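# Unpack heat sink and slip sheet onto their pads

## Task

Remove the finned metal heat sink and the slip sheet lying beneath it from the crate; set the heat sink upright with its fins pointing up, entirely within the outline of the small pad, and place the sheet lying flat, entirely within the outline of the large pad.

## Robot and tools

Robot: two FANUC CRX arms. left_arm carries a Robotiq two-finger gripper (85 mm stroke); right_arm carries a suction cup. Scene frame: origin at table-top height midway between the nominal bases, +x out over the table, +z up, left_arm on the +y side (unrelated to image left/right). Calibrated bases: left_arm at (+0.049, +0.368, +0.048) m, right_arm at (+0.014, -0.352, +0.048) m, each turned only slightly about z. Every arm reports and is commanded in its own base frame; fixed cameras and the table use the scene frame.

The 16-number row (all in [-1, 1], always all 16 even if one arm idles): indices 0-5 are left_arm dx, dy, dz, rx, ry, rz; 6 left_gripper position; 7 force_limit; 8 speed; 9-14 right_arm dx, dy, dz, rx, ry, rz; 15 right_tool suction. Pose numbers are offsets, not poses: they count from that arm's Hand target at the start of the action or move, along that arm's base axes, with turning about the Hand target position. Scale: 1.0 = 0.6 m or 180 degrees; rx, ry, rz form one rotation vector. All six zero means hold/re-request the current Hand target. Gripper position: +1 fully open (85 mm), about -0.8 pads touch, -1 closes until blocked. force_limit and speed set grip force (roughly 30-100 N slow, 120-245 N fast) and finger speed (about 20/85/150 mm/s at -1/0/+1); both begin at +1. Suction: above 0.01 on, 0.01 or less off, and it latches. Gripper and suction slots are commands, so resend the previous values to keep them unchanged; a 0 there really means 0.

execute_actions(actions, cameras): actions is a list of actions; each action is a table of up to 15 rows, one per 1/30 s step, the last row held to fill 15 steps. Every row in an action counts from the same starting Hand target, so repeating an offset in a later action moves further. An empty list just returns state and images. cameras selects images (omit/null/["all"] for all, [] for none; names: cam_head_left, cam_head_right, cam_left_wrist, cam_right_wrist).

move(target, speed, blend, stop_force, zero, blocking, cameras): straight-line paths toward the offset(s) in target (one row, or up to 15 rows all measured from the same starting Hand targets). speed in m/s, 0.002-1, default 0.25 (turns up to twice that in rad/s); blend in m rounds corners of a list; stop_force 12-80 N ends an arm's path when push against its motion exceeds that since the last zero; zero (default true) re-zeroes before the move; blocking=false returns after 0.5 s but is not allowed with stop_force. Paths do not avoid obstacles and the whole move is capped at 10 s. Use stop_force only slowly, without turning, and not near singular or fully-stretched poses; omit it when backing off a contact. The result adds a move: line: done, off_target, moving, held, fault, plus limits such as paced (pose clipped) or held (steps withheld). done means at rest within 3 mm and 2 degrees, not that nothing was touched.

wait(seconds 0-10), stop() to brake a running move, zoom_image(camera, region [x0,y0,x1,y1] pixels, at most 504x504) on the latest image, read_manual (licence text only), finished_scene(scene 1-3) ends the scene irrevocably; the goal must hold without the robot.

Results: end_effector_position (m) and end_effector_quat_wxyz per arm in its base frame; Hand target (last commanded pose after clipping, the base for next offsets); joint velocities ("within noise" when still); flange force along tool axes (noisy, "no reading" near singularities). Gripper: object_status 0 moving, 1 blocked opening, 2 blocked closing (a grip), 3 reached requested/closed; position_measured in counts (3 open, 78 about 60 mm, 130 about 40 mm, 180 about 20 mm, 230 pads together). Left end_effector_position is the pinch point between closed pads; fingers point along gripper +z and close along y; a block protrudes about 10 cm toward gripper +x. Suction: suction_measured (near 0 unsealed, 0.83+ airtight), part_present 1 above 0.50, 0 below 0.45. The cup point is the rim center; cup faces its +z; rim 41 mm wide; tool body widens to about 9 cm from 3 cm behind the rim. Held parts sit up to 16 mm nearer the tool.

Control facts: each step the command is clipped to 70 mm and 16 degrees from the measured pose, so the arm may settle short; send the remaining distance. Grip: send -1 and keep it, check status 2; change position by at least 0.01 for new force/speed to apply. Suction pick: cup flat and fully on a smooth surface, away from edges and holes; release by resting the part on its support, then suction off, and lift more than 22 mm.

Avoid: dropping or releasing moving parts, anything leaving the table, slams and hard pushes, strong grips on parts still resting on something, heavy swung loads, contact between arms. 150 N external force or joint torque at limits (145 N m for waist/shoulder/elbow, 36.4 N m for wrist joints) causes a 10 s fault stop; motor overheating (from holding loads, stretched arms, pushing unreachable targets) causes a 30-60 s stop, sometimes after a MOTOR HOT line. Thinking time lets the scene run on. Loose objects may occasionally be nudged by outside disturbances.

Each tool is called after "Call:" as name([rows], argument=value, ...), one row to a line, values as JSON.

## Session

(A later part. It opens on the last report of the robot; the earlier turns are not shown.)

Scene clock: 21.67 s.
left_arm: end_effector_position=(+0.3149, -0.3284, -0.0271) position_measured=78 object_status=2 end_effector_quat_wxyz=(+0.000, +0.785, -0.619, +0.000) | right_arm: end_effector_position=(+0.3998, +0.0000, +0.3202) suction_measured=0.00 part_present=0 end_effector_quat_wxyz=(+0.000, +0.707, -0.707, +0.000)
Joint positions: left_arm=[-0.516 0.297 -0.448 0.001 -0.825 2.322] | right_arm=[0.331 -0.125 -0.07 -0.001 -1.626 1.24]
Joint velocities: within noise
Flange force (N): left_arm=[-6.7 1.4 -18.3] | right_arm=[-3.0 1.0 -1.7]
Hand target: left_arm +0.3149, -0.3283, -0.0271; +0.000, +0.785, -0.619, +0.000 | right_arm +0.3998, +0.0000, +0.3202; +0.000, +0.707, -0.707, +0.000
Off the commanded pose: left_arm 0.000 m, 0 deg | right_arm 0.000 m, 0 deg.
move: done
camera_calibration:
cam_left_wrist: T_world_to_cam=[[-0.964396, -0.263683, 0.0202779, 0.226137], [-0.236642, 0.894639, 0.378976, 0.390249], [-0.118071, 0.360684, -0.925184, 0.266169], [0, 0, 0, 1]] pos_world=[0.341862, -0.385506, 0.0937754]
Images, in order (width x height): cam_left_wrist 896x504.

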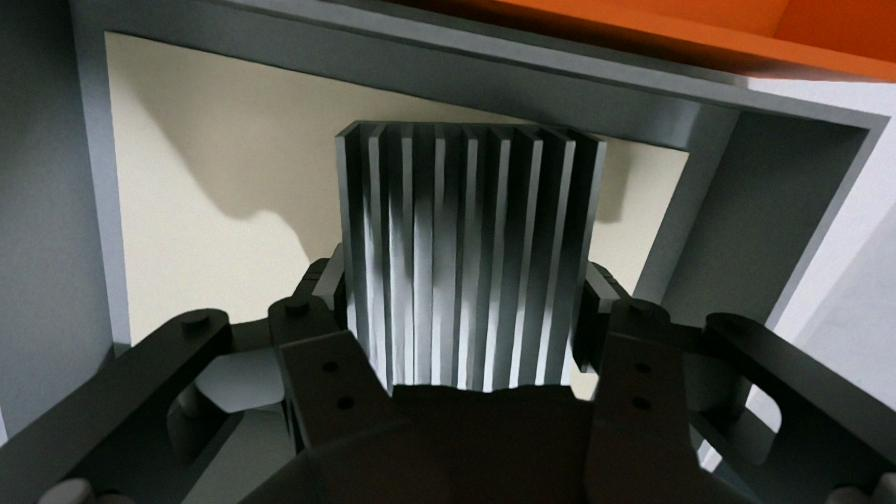

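Call:
move(target=[0,0,0.05,0,0,0,-1,-0.5,-1,0,0,0,0,0,0,0], cameras=["cam_left_wrist"], speed=0.08)

Call:
move(target=[0,0,0.2,0,0,0,-1,-0.5,-1,0,0,0,0,0,0,0], speed=0.15)

Call:
zoom_image(camera="cam_head_right", region=[360, 180, 560, 340])

Scene clock: 22.77 s.
left_arm: end_effector_position=(+0.3149, -0.3283, +0.0029) position_measured=78 object_status=2 end_effector_quat_wxyz=(+0.000, +0.785, -0.619, +0.000) | right_arm: end_effector_position=(+0.3998, +0.0000, +0.3202) suction_measured=0.00 part_present=0 end_effector_quat_wxyz=(+0.000, +0.707, -0.707, +0.000)
Joint positions: left_arm=[-0.516 0.245 -0.427 0.001 -0.899 2.322] | right_arm=[0.331 -0.125 -0.07 -0.001 -1.626 1.24]
Joint velocities: within noise
Flange force (N): left_arm=[-2.2 0.9 4.0] | right_arm=[-3.0 0.9 -1.6]
Hand target: left_arm +0.3149, -0.3283, +0.0029; +0.000, +0.785, -0.619, +0.000 | right_arm +0.3998, +0.0000, +0.3202; +0.000, +0.707, -0.707, +0.000
Off the commanded pose: left_arm 0.000 m, 0 deg | right_arm 0.000 m, 0 deg.
move: done
camera_calibration:
cam_left_wrist: T_world_to_cam=[[-0.964445, -0.2635, 0.0203311, 0.225513], [-0.236439, 0.894645, 0.379086, 0.378777], [-0.118079, 0.360801, -0.925138, 0.293955], [0, 0, 0, 1]] pos_world=[0.341762, -0.385507, 0.123775]
Images, in order (width x height): cam_left_wrist 896x504.

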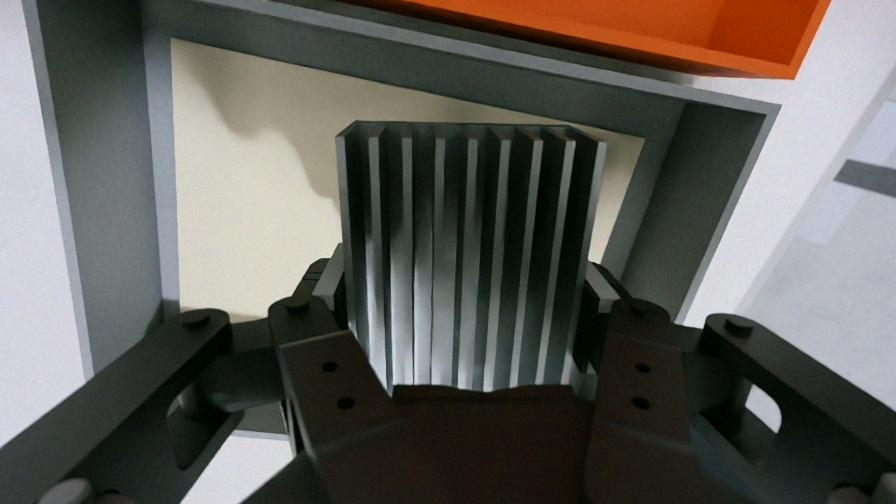

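Scene clock: 24.00 s.
left_arm: end_effector_position=(+0.3149, -0.3284, +0.1229) position_measured=78 object_status=2 end_effector_quat_wxyz=(+0.000, +0.785, -0.619, +0.000) | right_arm: end_effector_position=(+0.3998, +0.0000, +0.3202) suction_measured=0.00 part_present=0 end_effector_quat_wxyz=(+0.000, +0.707, -0.707, +0.000)
Joint positions: left_arm=[-0.516 0.088 -0.288 0.001 -1.194 2.322] | right_arm=[0.331 -0.125 -0.07 -0.001 -1.626 1.24]
Joint velocities: within noise
Flange force (N): left_arm=[-2.9 1.8 4.5] | right_arm=[-2.9 1.4 -1.7]
Hand target: left_arm +0.3149, -0.3283, +0.1229; +0.000, +0.785, -0.619, +0.000 | right_arm +0.3998, +0.0000, +0.3202; +0.000, +0.707, -0.707, +0.000
Off the commanded pose: left_arm 0.000 m, 0 deg | right_arm 0.000 m, 0 deg.
move: done
camera_calibration:
cam_left_wrist: T_world_to_cam=[[-0.964445, -0.2635, 0.0203311, 0.223047], [-0.236439, 0.894645, 0.379086, 0.333376], [-0.118079, 0.360801, -0.925138, 0.405008], [0, 0, 0, 1]] pos_world=[0.341762, -0.385607, 0.243775]
cam_right_wrist: T_world_to_cam=[[0.998579, -0.042203, 0.0325344, -0.396795], [-0.0528111, -0.865263, 0.498529, -0.116109], [0.00711132, -0.499539, -0.866262, 0.342738], [0, 0, 0, 1]] pos_world=[0.387662, 0.0540005, 0.367694]

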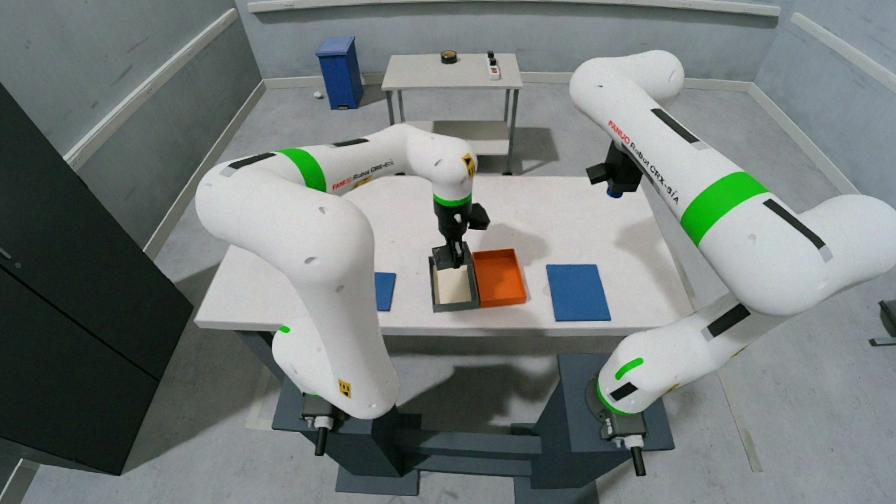

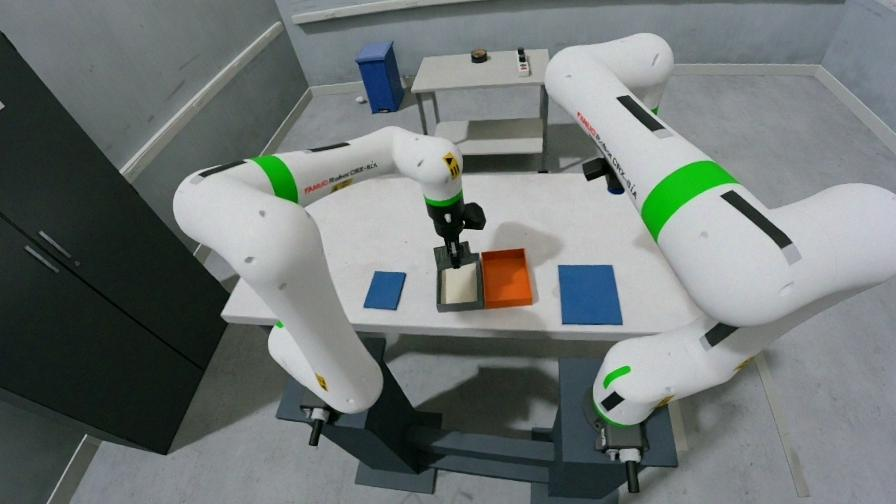

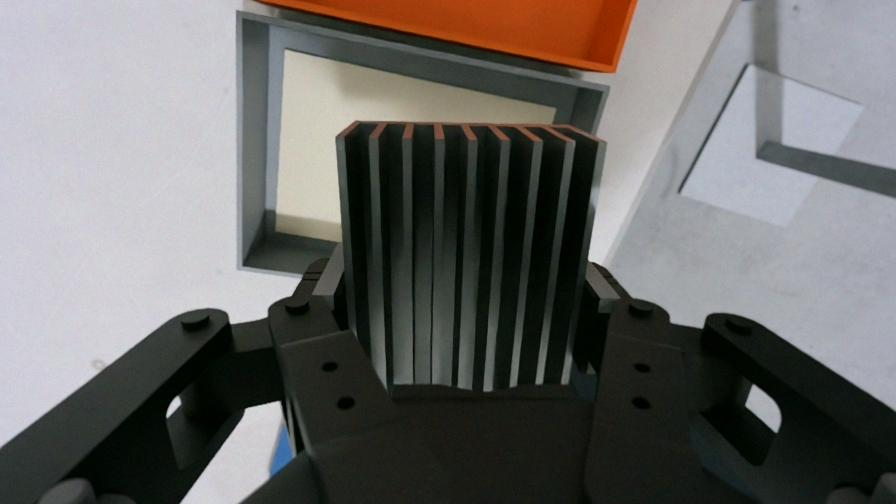

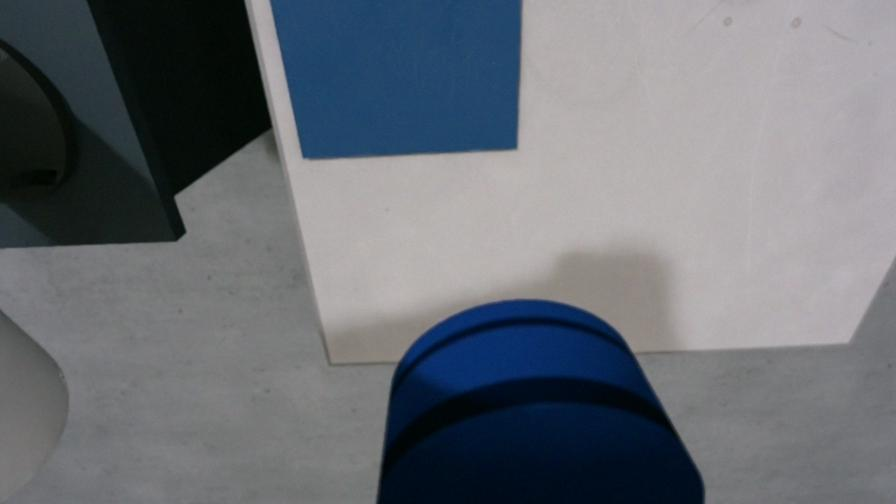

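Scaled by 2.520 from the camera's 896x504 image, which has a finer 1280x720 frame.

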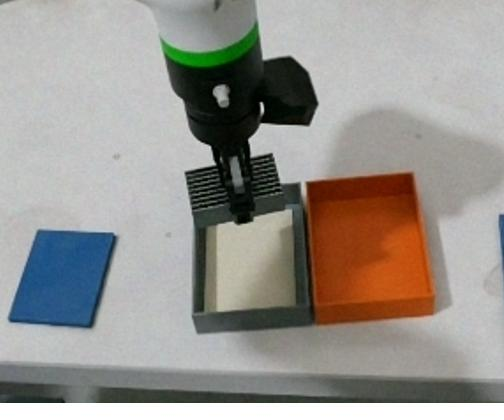

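Call:
move(target=[0.19,0.397,0.03,0,0,-0.575,-1,-0.5,-1,0,0,0,0,0,0,0], cameras=["cam_left_wrist","cam_head_right"])

Scene clock: 29.03 s.
left_arm: end_effector_position=(+0.4289, -0.0901, +0.1409) position_measured=78 object_status=2 end_effector_quat_wxyz=(+0.000, +0.000, +1.000, +0.000) | right_arm: end_effector_position=(+0.3998, +0.0000, +0.3202) suction_measured=0.00 part_present=0 end_effector_quat_wxyz=(+0.000, +0.707, -0.707, +0.000)
Joint positions: left_arm=[0.093 0.031 -0.304 -0.001 -1.236 -0.093] | right_arm=[0.331 -0.125 -0.07 -0.001 -1.626 1.24]
Joint velocities: within noise
Flange force (N): left_arm=[3.4 0.6 4.8] | right_arm=[-3.2 1.3 -1.5]
Hand target: left_arm +0.4289, -0.0901, +0.1409; +0.000, +0.000, +1.000, +0.000 | right_arm +0.3998, +0.0000, +0.3202; +0.000, +0.707, -0.707, +0.000
Off the commanded pose: left_arm 0.000 m, 0 deg | right_arm 0.000 m, 0 deg.
move: done
camera_calibration:
cam_left_wrist: T_world_to_cam=[[-0.0312032, 0.999306, 0.0203221, 0.108983], [0.925145, 0.0211797, 0.379023, -0.43663], [0.378329, 0.0306276, -0.925164, 0.106465], [0, 0, 0, 1]] pos_world=[0.367068, -0.102921, 0.261775]
Images, in order (width x height): cam_head_right 896x504, cam_left_wrist 896x504.

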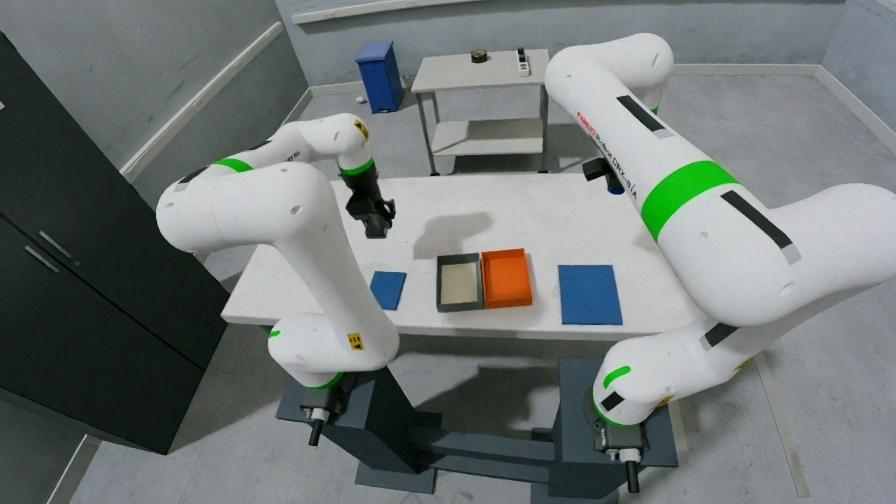

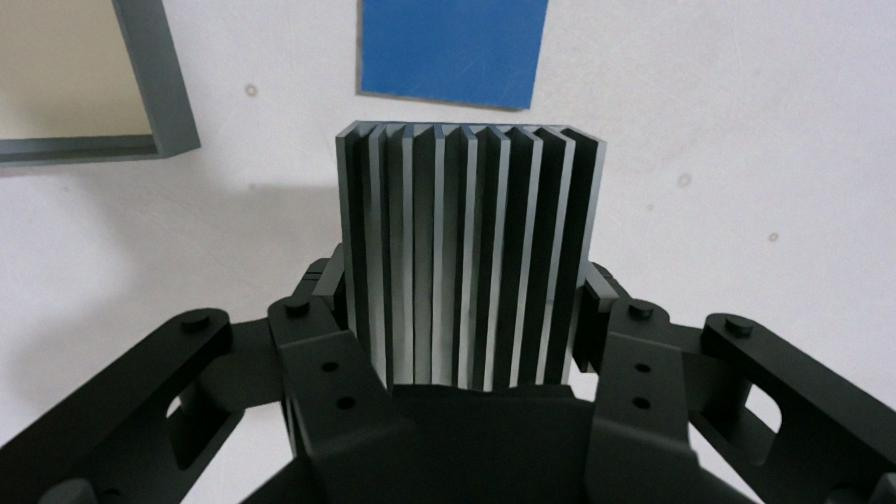

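Call:
move([
  [-0.19,0.0,0,0,0,-0.0167,-1,-0.5,-1,0,0,0,0,0,0,0],
  [-0.19,0.003,-0.2,0,0,-0.0167,-1,-0.5,-1,0,0,0,0,0,0,0],
], cameras=["cam_left_wrist","cam_head_right","cam_head_left"])

Call:
zoom_image(camera="cam_head_right", region=[320, 220, 460, 340])

Call:
zoom_image(camera="cam_head_left", region=[320, 220, 460, 340])

Scene clock: 31.43 s.
left_arm: end_effector_position=(+0.3149, -0.0883, +0.0209) position_measured=78 object_status=2 end_effector_quat_wxyz=(+0.000, +0.026, +1.000, +0.000) | right_arm: end_effector_position=(+0.3998, +0.0000, +0.3202) suction_measured=0.00 part_present=0 end_effector_quat_wxyz=(+0.000, +0.707, -0.707, +0.000)
Joint positions: left_arm=[0.135 -0.104 -0.752 -0.001 -0.923 -0.186] | right_arm=[0.331 -0.125 -0.07 -0.001 -1.626 1.24]
Joint velocities: within noise
Flange force (N): left_arm=[0.5 -0.5 5.2] | right_arm=[-3.2 0.7 -1.7]
Hand target: left_arm +0.3149, -0.0883, +0.0209; +0.000, +0.026, +1.000, +0.000 | right_arm +0.3998, +0.0000, +0.3202; +0.000, +0.707, -0.707, +0.000
Off the commanded pose: left_arm 0.000 m, 0 deg | right_arm 0.000 m, 0 deg.
move: done
camera_calibration:
cam_left_wrist: T_world_to_cam=[[0.0211937, 0.99957, 0.0202838, 0.0895795], [0.925012, -0.0273029, 0.378956, -0.289906], [0.379347, 0.0107313, -0.925192, 0.036458], [0, 0, 0, 1]] pos_world=[0.252438, -0.0978475, 0.141775]
Images, in order (width x height): cam_head_left 896x504, cam_head_right 896x504, cam_left_wrist 896x504.

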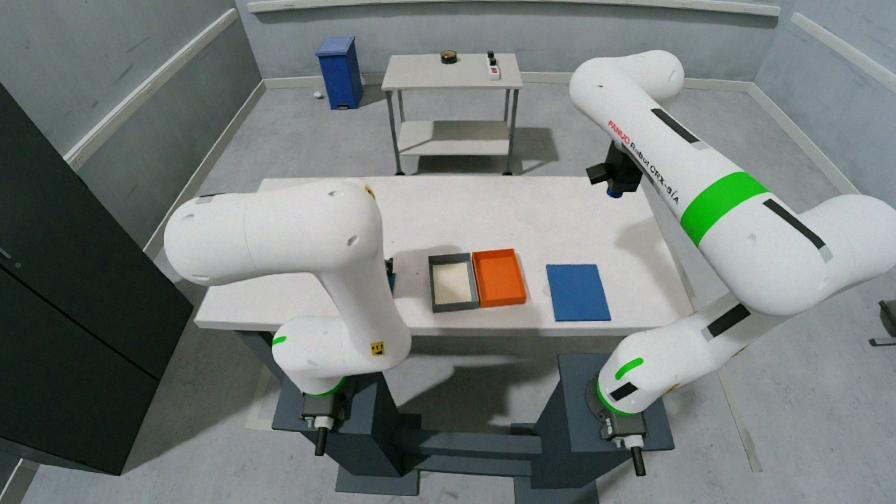

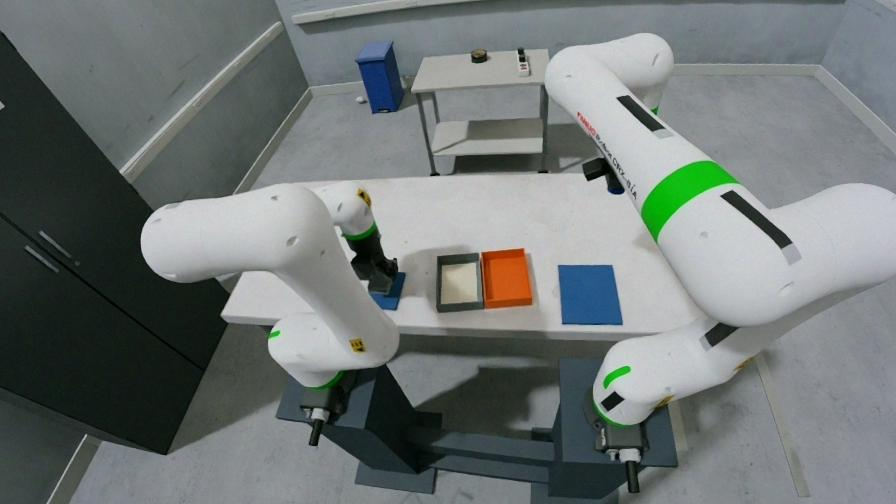

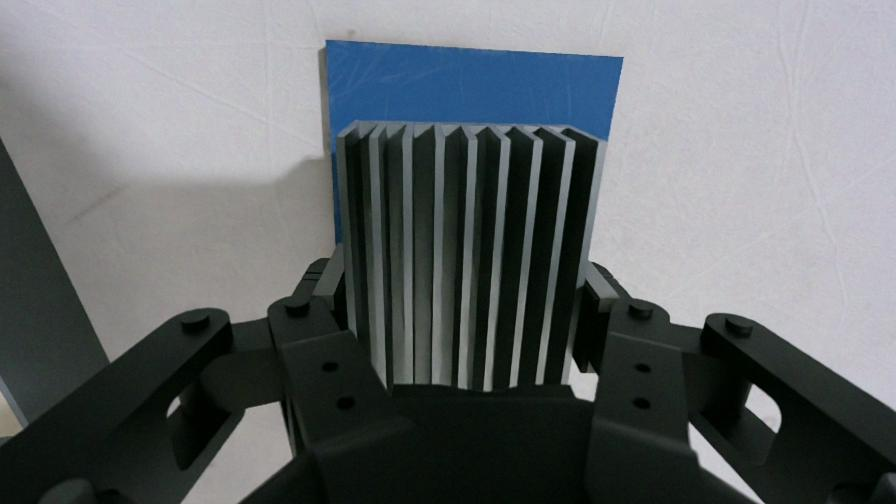

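Scaled by 3.600 from the camera's 896x504 image, which has a finer 1280x720 frame.

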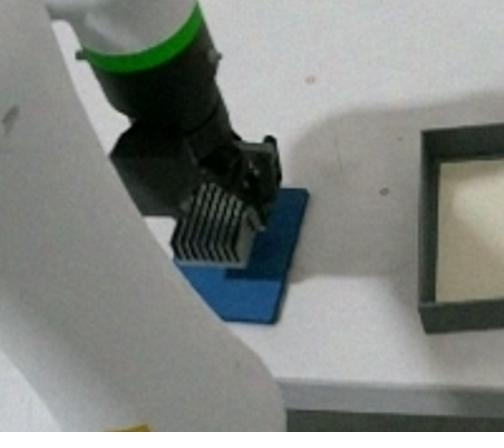

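Scaled by 3.600 from the camera's 896x504 image, which has a finer 1280x720 frame.

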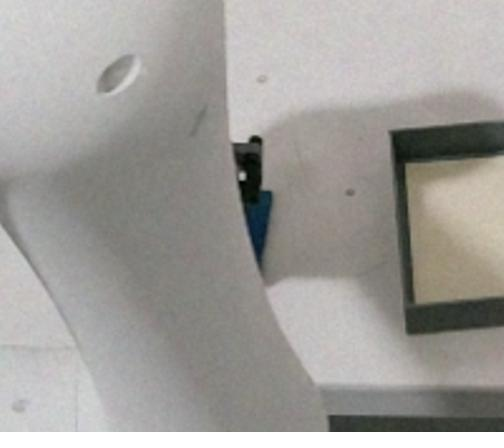

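Call:
move(target=[0,0.008,-0.05,0,0,-0.007,-1,-0.5,-1,0,0,0,0,0,0,0], cameras=[], speed=0.1)

Call:
move(target=[0,0,-0.05,0,0,0,-1,-0.5,-1,0,0,0,0,0,0,0], cameras=["cam_left_wrist","cam_head_right"], speed=0.01, stop_force=12)

Call:
zoom_image(camera="cam_head_right", region=[320, 220, 460, 340])

Scene clock: 32.80 s.
left_arm: end_effector_position=(+0.3149, -0.0835, -0.0091) position_measured=78 object_status=2 end_effector_quat_wxyz=(+0.000, +0.037, +0.999, +0.000) | right_arm: end_effector_position=(+0.3998, +0.0000, +0.3202) suction_measured=0.00 part_present=0 end_effector_quat_wxyz=(+0.000, +0.707, -0.707, +0.000)
Joint positions: left_arm=[0.15 -0.042 -0.787 -0.001 -0.827 -0.224] | right_arm=[0.331 -0.125 -0.07 -0.001 -1.626 1.24]
Joint velocities: within noise
Flange force (N): left_arm=[1.7 0.3 3.5] | right_arm=[-2.5 1.1 -1.5]
Hand target: left_arm +0.3149, -0.0835, -0.0091; +0.000, +0.037, +0.999, +0.000 | right_arm +0.3998, +0.0000, +0.3202; +0.000, +0.707, -0.707, +0.000
Off the commanded pose: left_arm 0.000 m, 0 deg | right_arm 0.000 m, 0 deg.
move: done
No camera images: "cameras" was empty.

Scene clock: 34.73 s.
left_arm: end_effector_position=(+0.3149, -0.0835, -0.0224) position_measured=78 object_status=2 end_effector_quat_wxyz=(+0.000, +0.037, +0.999, +0.000) | right_arm: end_effector_position=(+0.3998, +0.0000, +0.3202) suction_measured=0.00 part_present=0 end_effector_quat_wxyz=(+0.000, +0.707, -0.707, +0.000)
Joint positions: left_arm=[0.15 -0.01 -0.798 -0.001 -0.783 -0.224] | right_arm=[0.331 -0.125 -0.07 -0.001 -1.626 1.24]
Joint velocities: within noise
Flange force (N): left_arm=[20.7 7.4 -60.2] | right_arm=[-2.8 0.6 -1.7]
Hand target: left_arm +0.3149, -0.0835, -0.0224; +0.000, +0.037, +0.999, +0.000 (not the last commanded pose) | right_arm +0.3998, +0.0000, +0.3202; +0.000, +0.707, -0.707, +0.000
Off the commanded pose: left_arm 0.017 m, 0 deg | right_arm 0.000 m, 0 deg.
move: contact (left_arm)
camera_calibration:
cam_left_wrist: T_world_to_cam=[[0.0431946, 0.998862, 0.0202362, 0.07872], [0.924172, -0.0476429, 0.378994, -0.274845], [0.379527, 0.00233126, -0.925178, -0.00442753], [0, 0, 0, 1]] pos_world=[0.252284, -0.0917145, 0.0984754]
Images, in order (width x height): cam_head_right 896x504, cam_left_wrist 896x504.

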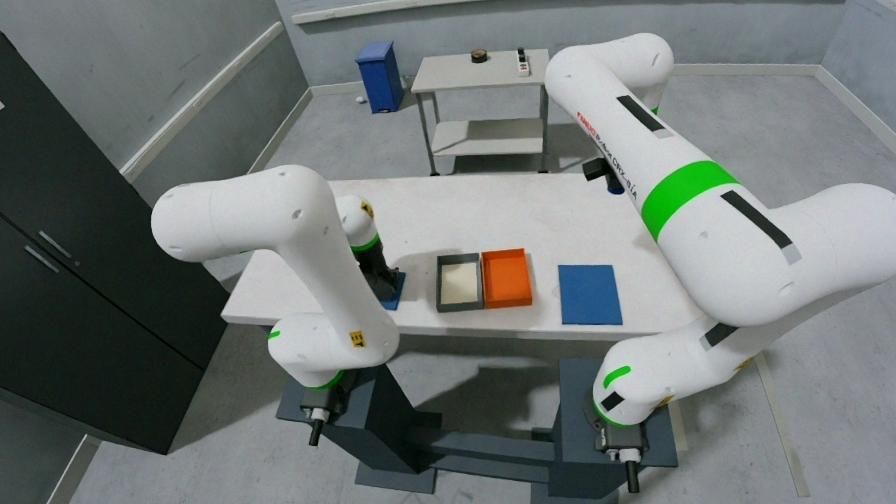

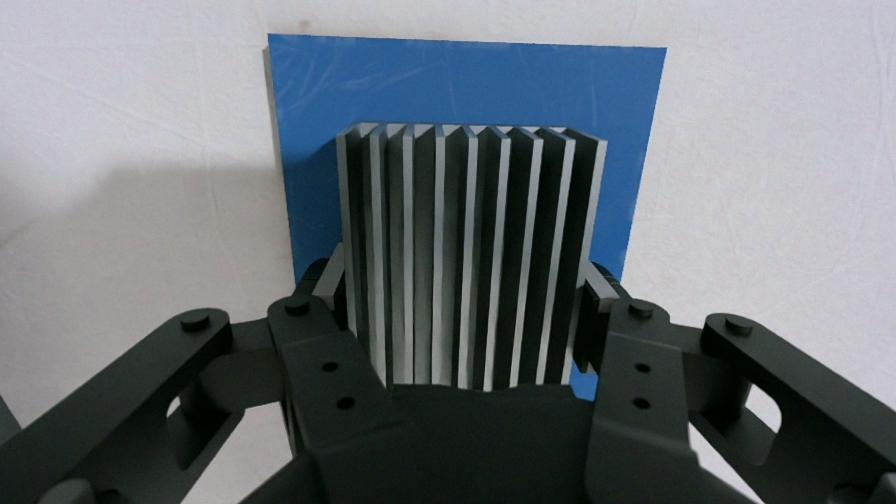

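Scaled by 3.600 from the camera's 896x504 image, which has a finer 1280x720 frame.

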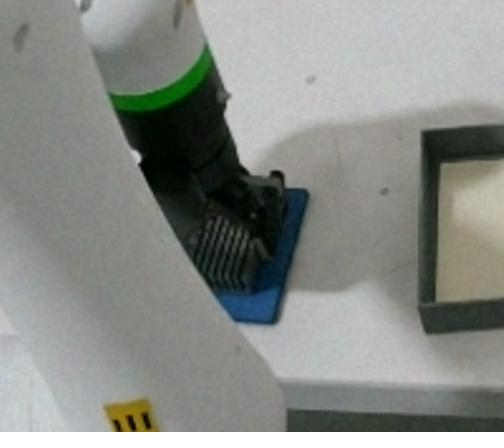

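Call:
execute_actions([
  [[0,0,0.0008,0,0,0,-1,-0.5,-1,0,0,0,0,0,0,0]],
], cameras=[])

Call:
move(target=[0,0,0,0,0,0,0.7,-0.5,-1,0,0,0,0,0,0,0], cameras=[])

Call:
move(target=[0,0,0.11,0,0,0,0.7,-0.5,-1,0,0,0,0,0,0,0], speed=0.08)

Call:
zoom_image(camera="cam_head_right", region=[320, 220, 460, 340])

Scene clock: 35.77 s.
left_arm: end_effector_position=(+0.3149, -0.0835, -0.0219) position_measured=78 object_status=2 end_effector_quat_wxyz=(+0.000, +0.037, +0.999, +0.000) | right_arm: end_effector_position=(+0.3998, +0.0000, +0.3202) suction_measured=0.00 part_present=0 end_effector_quat_wxyz=(+0.000, +0.707, -0.707, +0.000)
Joint positions: left_arm=[0.15 -0.012 -0.798 -0.001 -0.784 -0.224] | right_arm=[0.331 -0.125 -0.07 -0.001 -1.626 1.24]
Joint velocities: within noise
Flange force (N): left_arm=[2.5 0.3 3.0] | right_arm=[-2.9 0.9 -1.6]
Hand target: left_arm +0.3149, -0.0835, -0.0219; +0.000, +0.037, +0.999, +0.000 | right_arm +0.3998, +0.0000, +0.3202; +0.000, +0.707, -0.707, +0.000
Off the commanded pose: left_arm 0.000 m, 0 deg | right_arm 0.000 m, 0 deg.
No camera images: "cameras" was empty.

Scene clock: 36.73 s.
left_arm: end_effector_position=(+0.3150, -0.0835, -0.0219) position_measured=41 object_status=0 end_effector_quat_wxyz=(+0.000, +0.037, +0.999, +0.000) | right_arm: end_effector_position=(+0.3998, +0.0000, +0.3202) suction_measured=0.00 part_present=0 end_effector_quat_wxyz=(+0.000, +0.707, -0.707, +0.000)
Joint positions: left_arm=[0.15 -0.012 -0.798 -0.001 -0.784 -0.224] | right_arm=[0.331 -0.125 -0.07 -0.001 -1.626 1.24]
Joint velocities: within noise
Flange force (N): left_arm=[2.3 0.0 1.5] | right_arm=[-3.1 0.9 -1.6]
Hand target: left_arm +0.3149, -0.0835, -0.0219; +0.000, +0.037, +0.999, +0.000 | right_arm +0.3998, +0.0000, +0.3202; +0.000, +0.707, -0.707, +0.000
Off the commanded pose: left_arm 0.000 m, 0 deg | right_arm 0.000 m, 0 deg.
move: done
No camera images: "cameras" was empty.

Scene clock: 37.97 s.
left_arm: end_effector_position=(+0.3149, -0.0836, +0.0441) position_measured=41 object_status=3 end_effector_quat_wxyz=(+0.000, +0.037, +0.999, +0.000) | right_arm: end_effector_position=(+0.3998, +0.0000, +0.3202) suction_measured=0.00 part_present=0 end_effector_quat_wxyz=(+0.000, +0.707, -0.707, +0.000)
Joint positions: left_arm=[0.15 -0.152 -0.726 -0.001 -0.996 -0.224] | right_arm=[0.331 -0.125 -0.07 -0.001 -1.626 1.24]
Joint velocities: within noise
Flange force (N): left_arm=[3.7 0.3 1.0] | right_arm=[-3.0 0.5 -1.9]
Hand target: left_arm +0.3149, -0.0835, +0.0441; +0.000, +0.037, +0.999, +0.000 | right_arm +0.3998, +0.0000, +0.3202; +0.000, +0.707, -0.707, +0.000
Off the commanded pose: left_arm 0.000 m, 0 deg | right_arm 0.000 m, 0 deg.
move: done
camera_calibration:
cam_left_wrist: T_world_to_cam=[[0.043233, 0.998862, 0.020144, 0.0773793], [0.92417, -0.0476434, 0.378998, -0.300049], [0.379527, 0.00223129, -0.925178, 0.0570879], [0, 0, 0, 1]] pos_world=[0.252284, -0.091714, 0.164976]
cam_right_wrist: T_world_to_cam=[[0.998579, -0.042203, 0.0325344, -0.396795], [-0.0528111, -0.865263, 0.498529, -0.116109], [0.00711132, -0.499539, -0.866262, 0.342738], [0, 0, 0, 1]] pos_world=[0.387662, 0.0540005, 0.367694]

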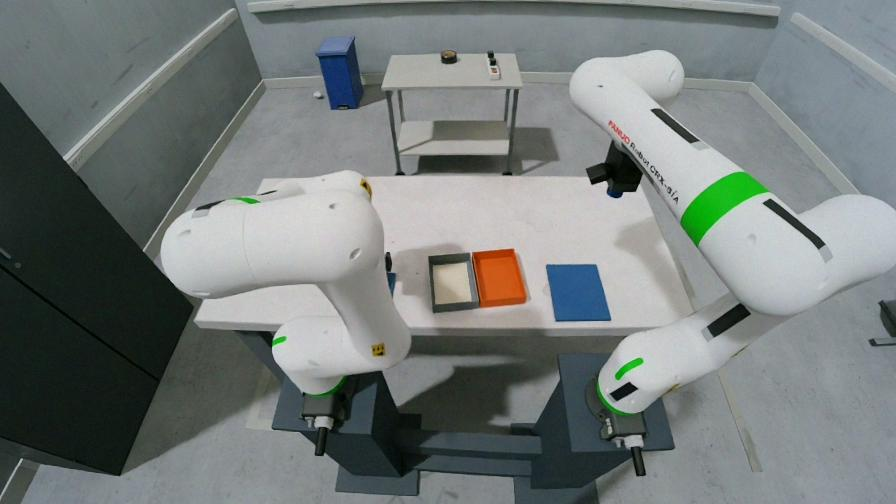

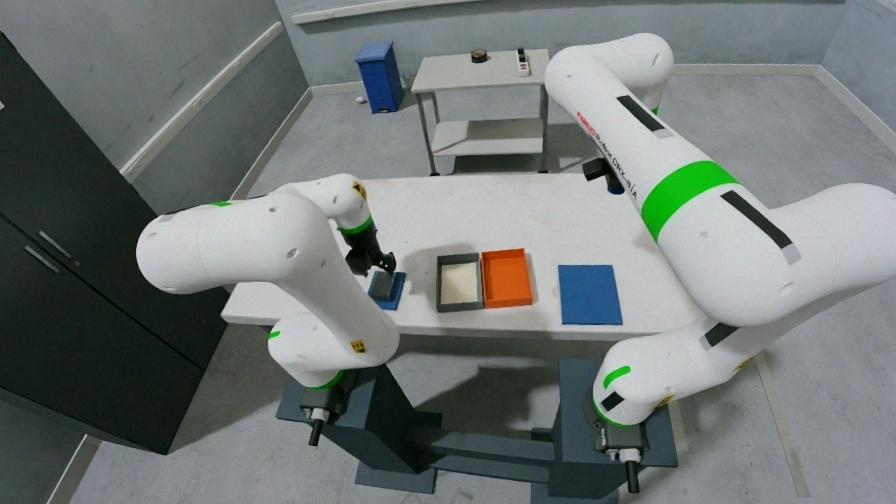

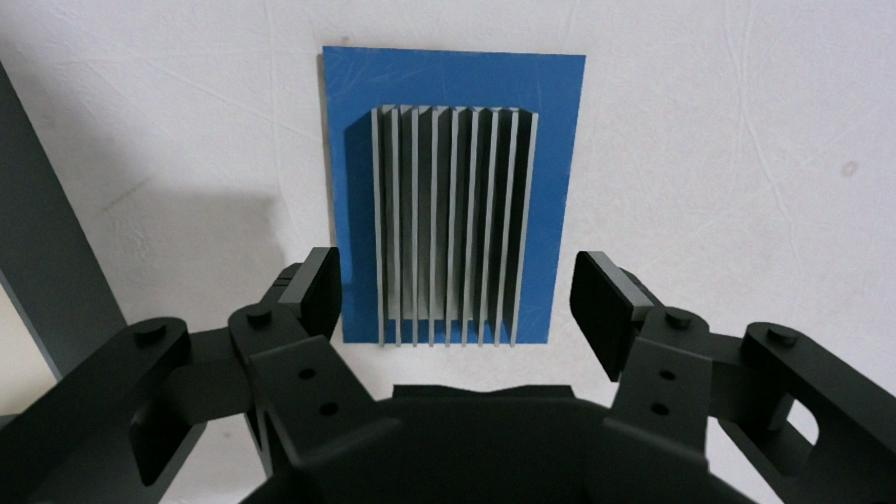

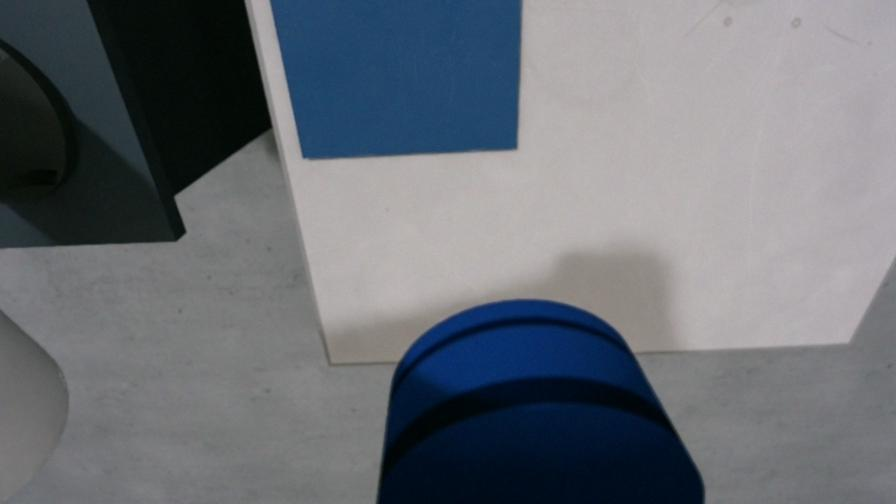

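Scaled by 3.600 from the camera's 896x504 image, which has a finer 1280x720 frame.

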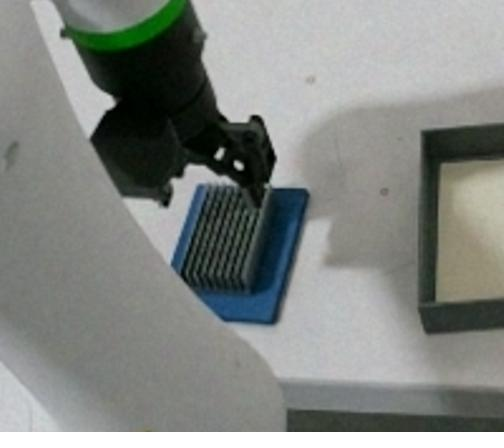

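Call:
move([
  [0,0,0.25,0,0,0,0.7,-0.5,-1,0,0,0,0,0,0,0],
  [0.05,0.45,0.4,0,0,0,0.7,-0.5,-1,0,0,0,0,0,0,0],
], cameras=[], blend=0.03)

Call:
move(target=[0,0,0,0,0,0,0.7,-0.5,-1,0,0.55,-0.1,0,0,0,0])

Scene clock: 41.33 s.
left_arm: end_effector_position=(+0.3449, +0.1864, +0.2841) position_measured=41 object_status=3 end_effector_quat_wxyz=(+0.000, +0.037, +0.999, +0.000) | right_arm: end_effector_position=(+0.3998, +0.0000, +0.3202) suction_measured=0.00 part_present=0 end_effector_quat_wxyz=(+0.000, +0.707, -0.707, +0.000)
Joint positions: left_arm=[0.833 -0.147 -0.133 -0.001 -1.584 -0.907] | right_arm=[0.331 -0.125 -0.07 -0.001 -1.626 1.24]
Joint velocities: within noise
Flange force (N): left_arm=[3.3 -2.4 3.8] | right_arm=[-3.1 1.0 -1.7]
Hand target: left_arm +0.3449, +0.1865, +0.2841; +0.000, +0.037, +0.999, +0.000 | right_arm +0.3998, +0.0000, +0.3202; +0.000, +0.707, -0.707, +0.000
Off the commanded pose: left_arm 0.000 m, 0 deg | right_arm 0.000 m, 0 deg.
move: done
No camera images: "cameras" was empty.

Scene clock: 43.17 s.
left_arm: end_effector_position=(+0.3449, +0.1865, +0.2841) position_measured=41 object_status=3 end_effector_quat_wxyz=(+0.000, +0.037, +0.999, +0.000) | right_arm: end_effector_position=(+0.3998, +0.3300, +0.2603) suction_measured=0.00 part_present=0 end_effector_quat_wxyz=(+0.000, +0.707, -0.707, +0.000)
Joint positions: left_arm=[0.833 -0.147 -0.133 -0.001 -1.584 -0.907] | right_arm=[0.943 0.179 0.103 -0.001 -1.494 0.627]
Joint velocities: within noise
Flange force (N): left_arm=[2.7 -2.3 4.1] | right_arm=[-1.6 1.7 -2.1]
Hand target: left_arm +0.3449, +0.1865, +0.2841; +0.000, +0.037, +0.999, +0.000 | right_arm +0.3998, +0.3300, +0.2602; +0.000, +0.707, -0.707, +0.000
Off the commanded pose: left_arm 0.000 m, 0 deg | right_arm 0.000 m, 0 deg.
move: done
camera_calibration:
cam_left_wrist: T_world_to_cam=[[0.0431946, 0.998862, 0.0202362, -0.198471], [0.924172, -0.0476429, 0.378994, -0.405868], [0.379527, 0.00233126, -0.925178, 0.267124], [0, 0, 0, 1]] pos_world=[0.282284, 0.178286, 0.404975]
cam_right_wrist: T_world_to_cam=[[0.998578, -0.0421543, 0.0326215, -0.380961], [-0.0528123, -0.865265, 0.498524, 0.199343], [0.00721131, -0.499539, -0.866262, 0.455571], [0, 0, 0, 1]] pos_world=[0.387662, 0.384, 0.307694]

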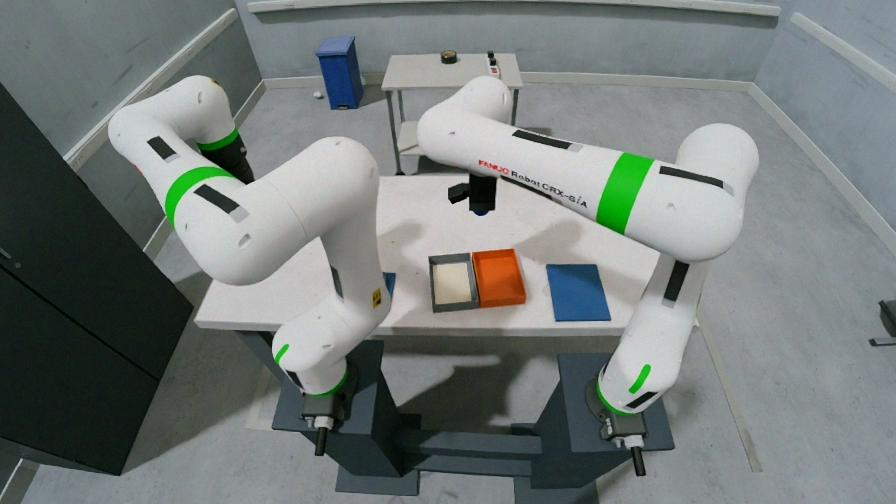

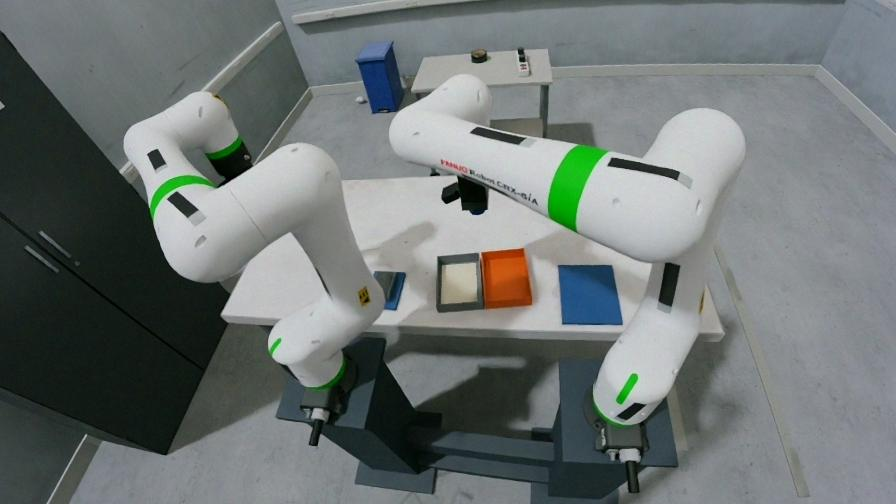

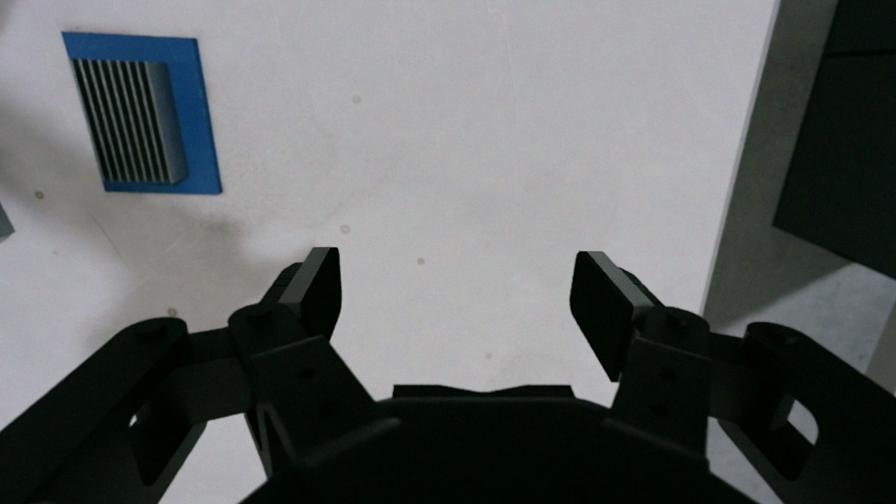

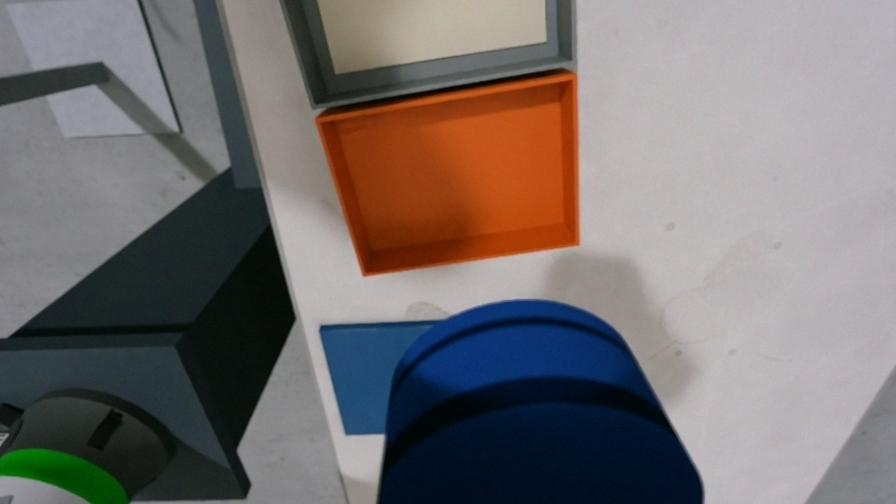

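Call:
zoom_image(camera="cam_head_left", region=[420, 150, 540, 240])

Call:
zoom_image(camera="cam_head_right", region=[420, 150, 540, 240])

Scaled by 4.200 from the camera's 896x504 image, which has a finer 1280x720 frame.

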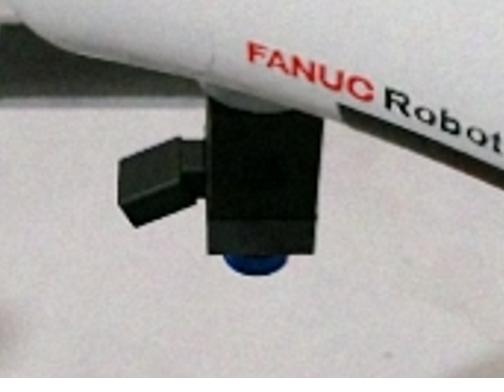

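Scaled by 4.200 from the camera's 896x504 image, which has a finer 1280x720 frame.

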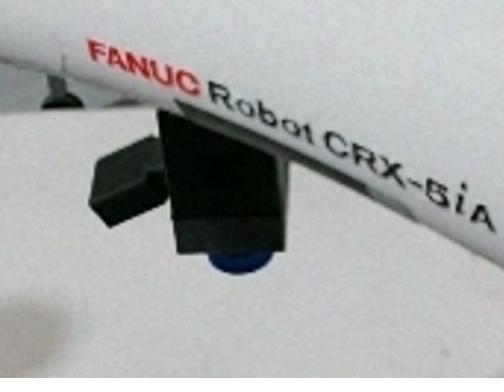

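Call:
move(target=[0,0,0,0,0,0,0.7,-0.5,-1,0.04,0.127,-0.14,0,0,-0.5,0], cameras=["cam_right_wrist"])

Scene clock: 48.17 s.
left_arm: end_effector_position=(+0.3449, +0.1865, +0.2841) position_measured=41 object_status=3 end_effector_quat_wxyz=(+0.000, +0.037, +0.999, +0.000) | right_arm: end_effector_position=(+0.4238, +0.4062, +0.1763) suction_measured=0.00 part_present=0 end_effector_quat_wxyz=(+0.000, +0.000, +1.000, +0.000)
Joint positions: left_arm=[0.833 -0.147 -0.133 -0.001 -1.584 -0.907] | right_arm=[0.988 0.382 0.161 0 -1.349 -0.988]
Joint velocities: within noise
Flange force (N): left_arm=[2.2 -2.7 3.8] | right_arm=[2.0 0.9 -2.0]
Hand target: left_arm +0.3449, +0.1865, +0.2841; +0.000, +0.037, +0.999, +0.000 | right_arm +0.4238, +0.4062, +0.1762; +0.000, +0.000, +1.000, +0.000
Off the commanded pose: left_arm 0.000 m, 0 deg | right_arm 0.000 m, 0 deg.
move: done
camera_calibration:
cam_right_wrist: T_world_to_cam=[[-0.0420672, -0.998584, 0.0325727, 0.430658], [-0.86527, 0.0527126, 0.498527, 0.279852], [-0.499537, -0.00721258, -0.866262, 0.435475], [0, 0, 0, 1]] pos_world=[0.4778, 0.418438, 0.223694]
Images, in order (width x height): cam_right_wrist 896x504.

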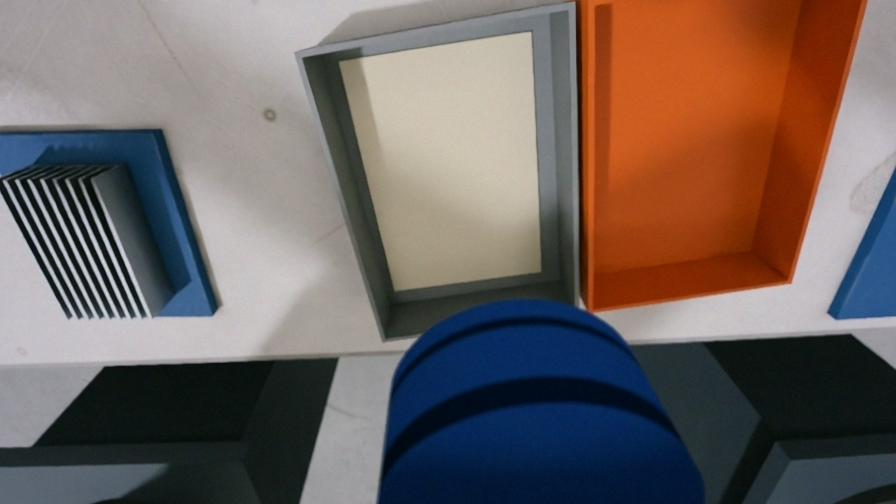

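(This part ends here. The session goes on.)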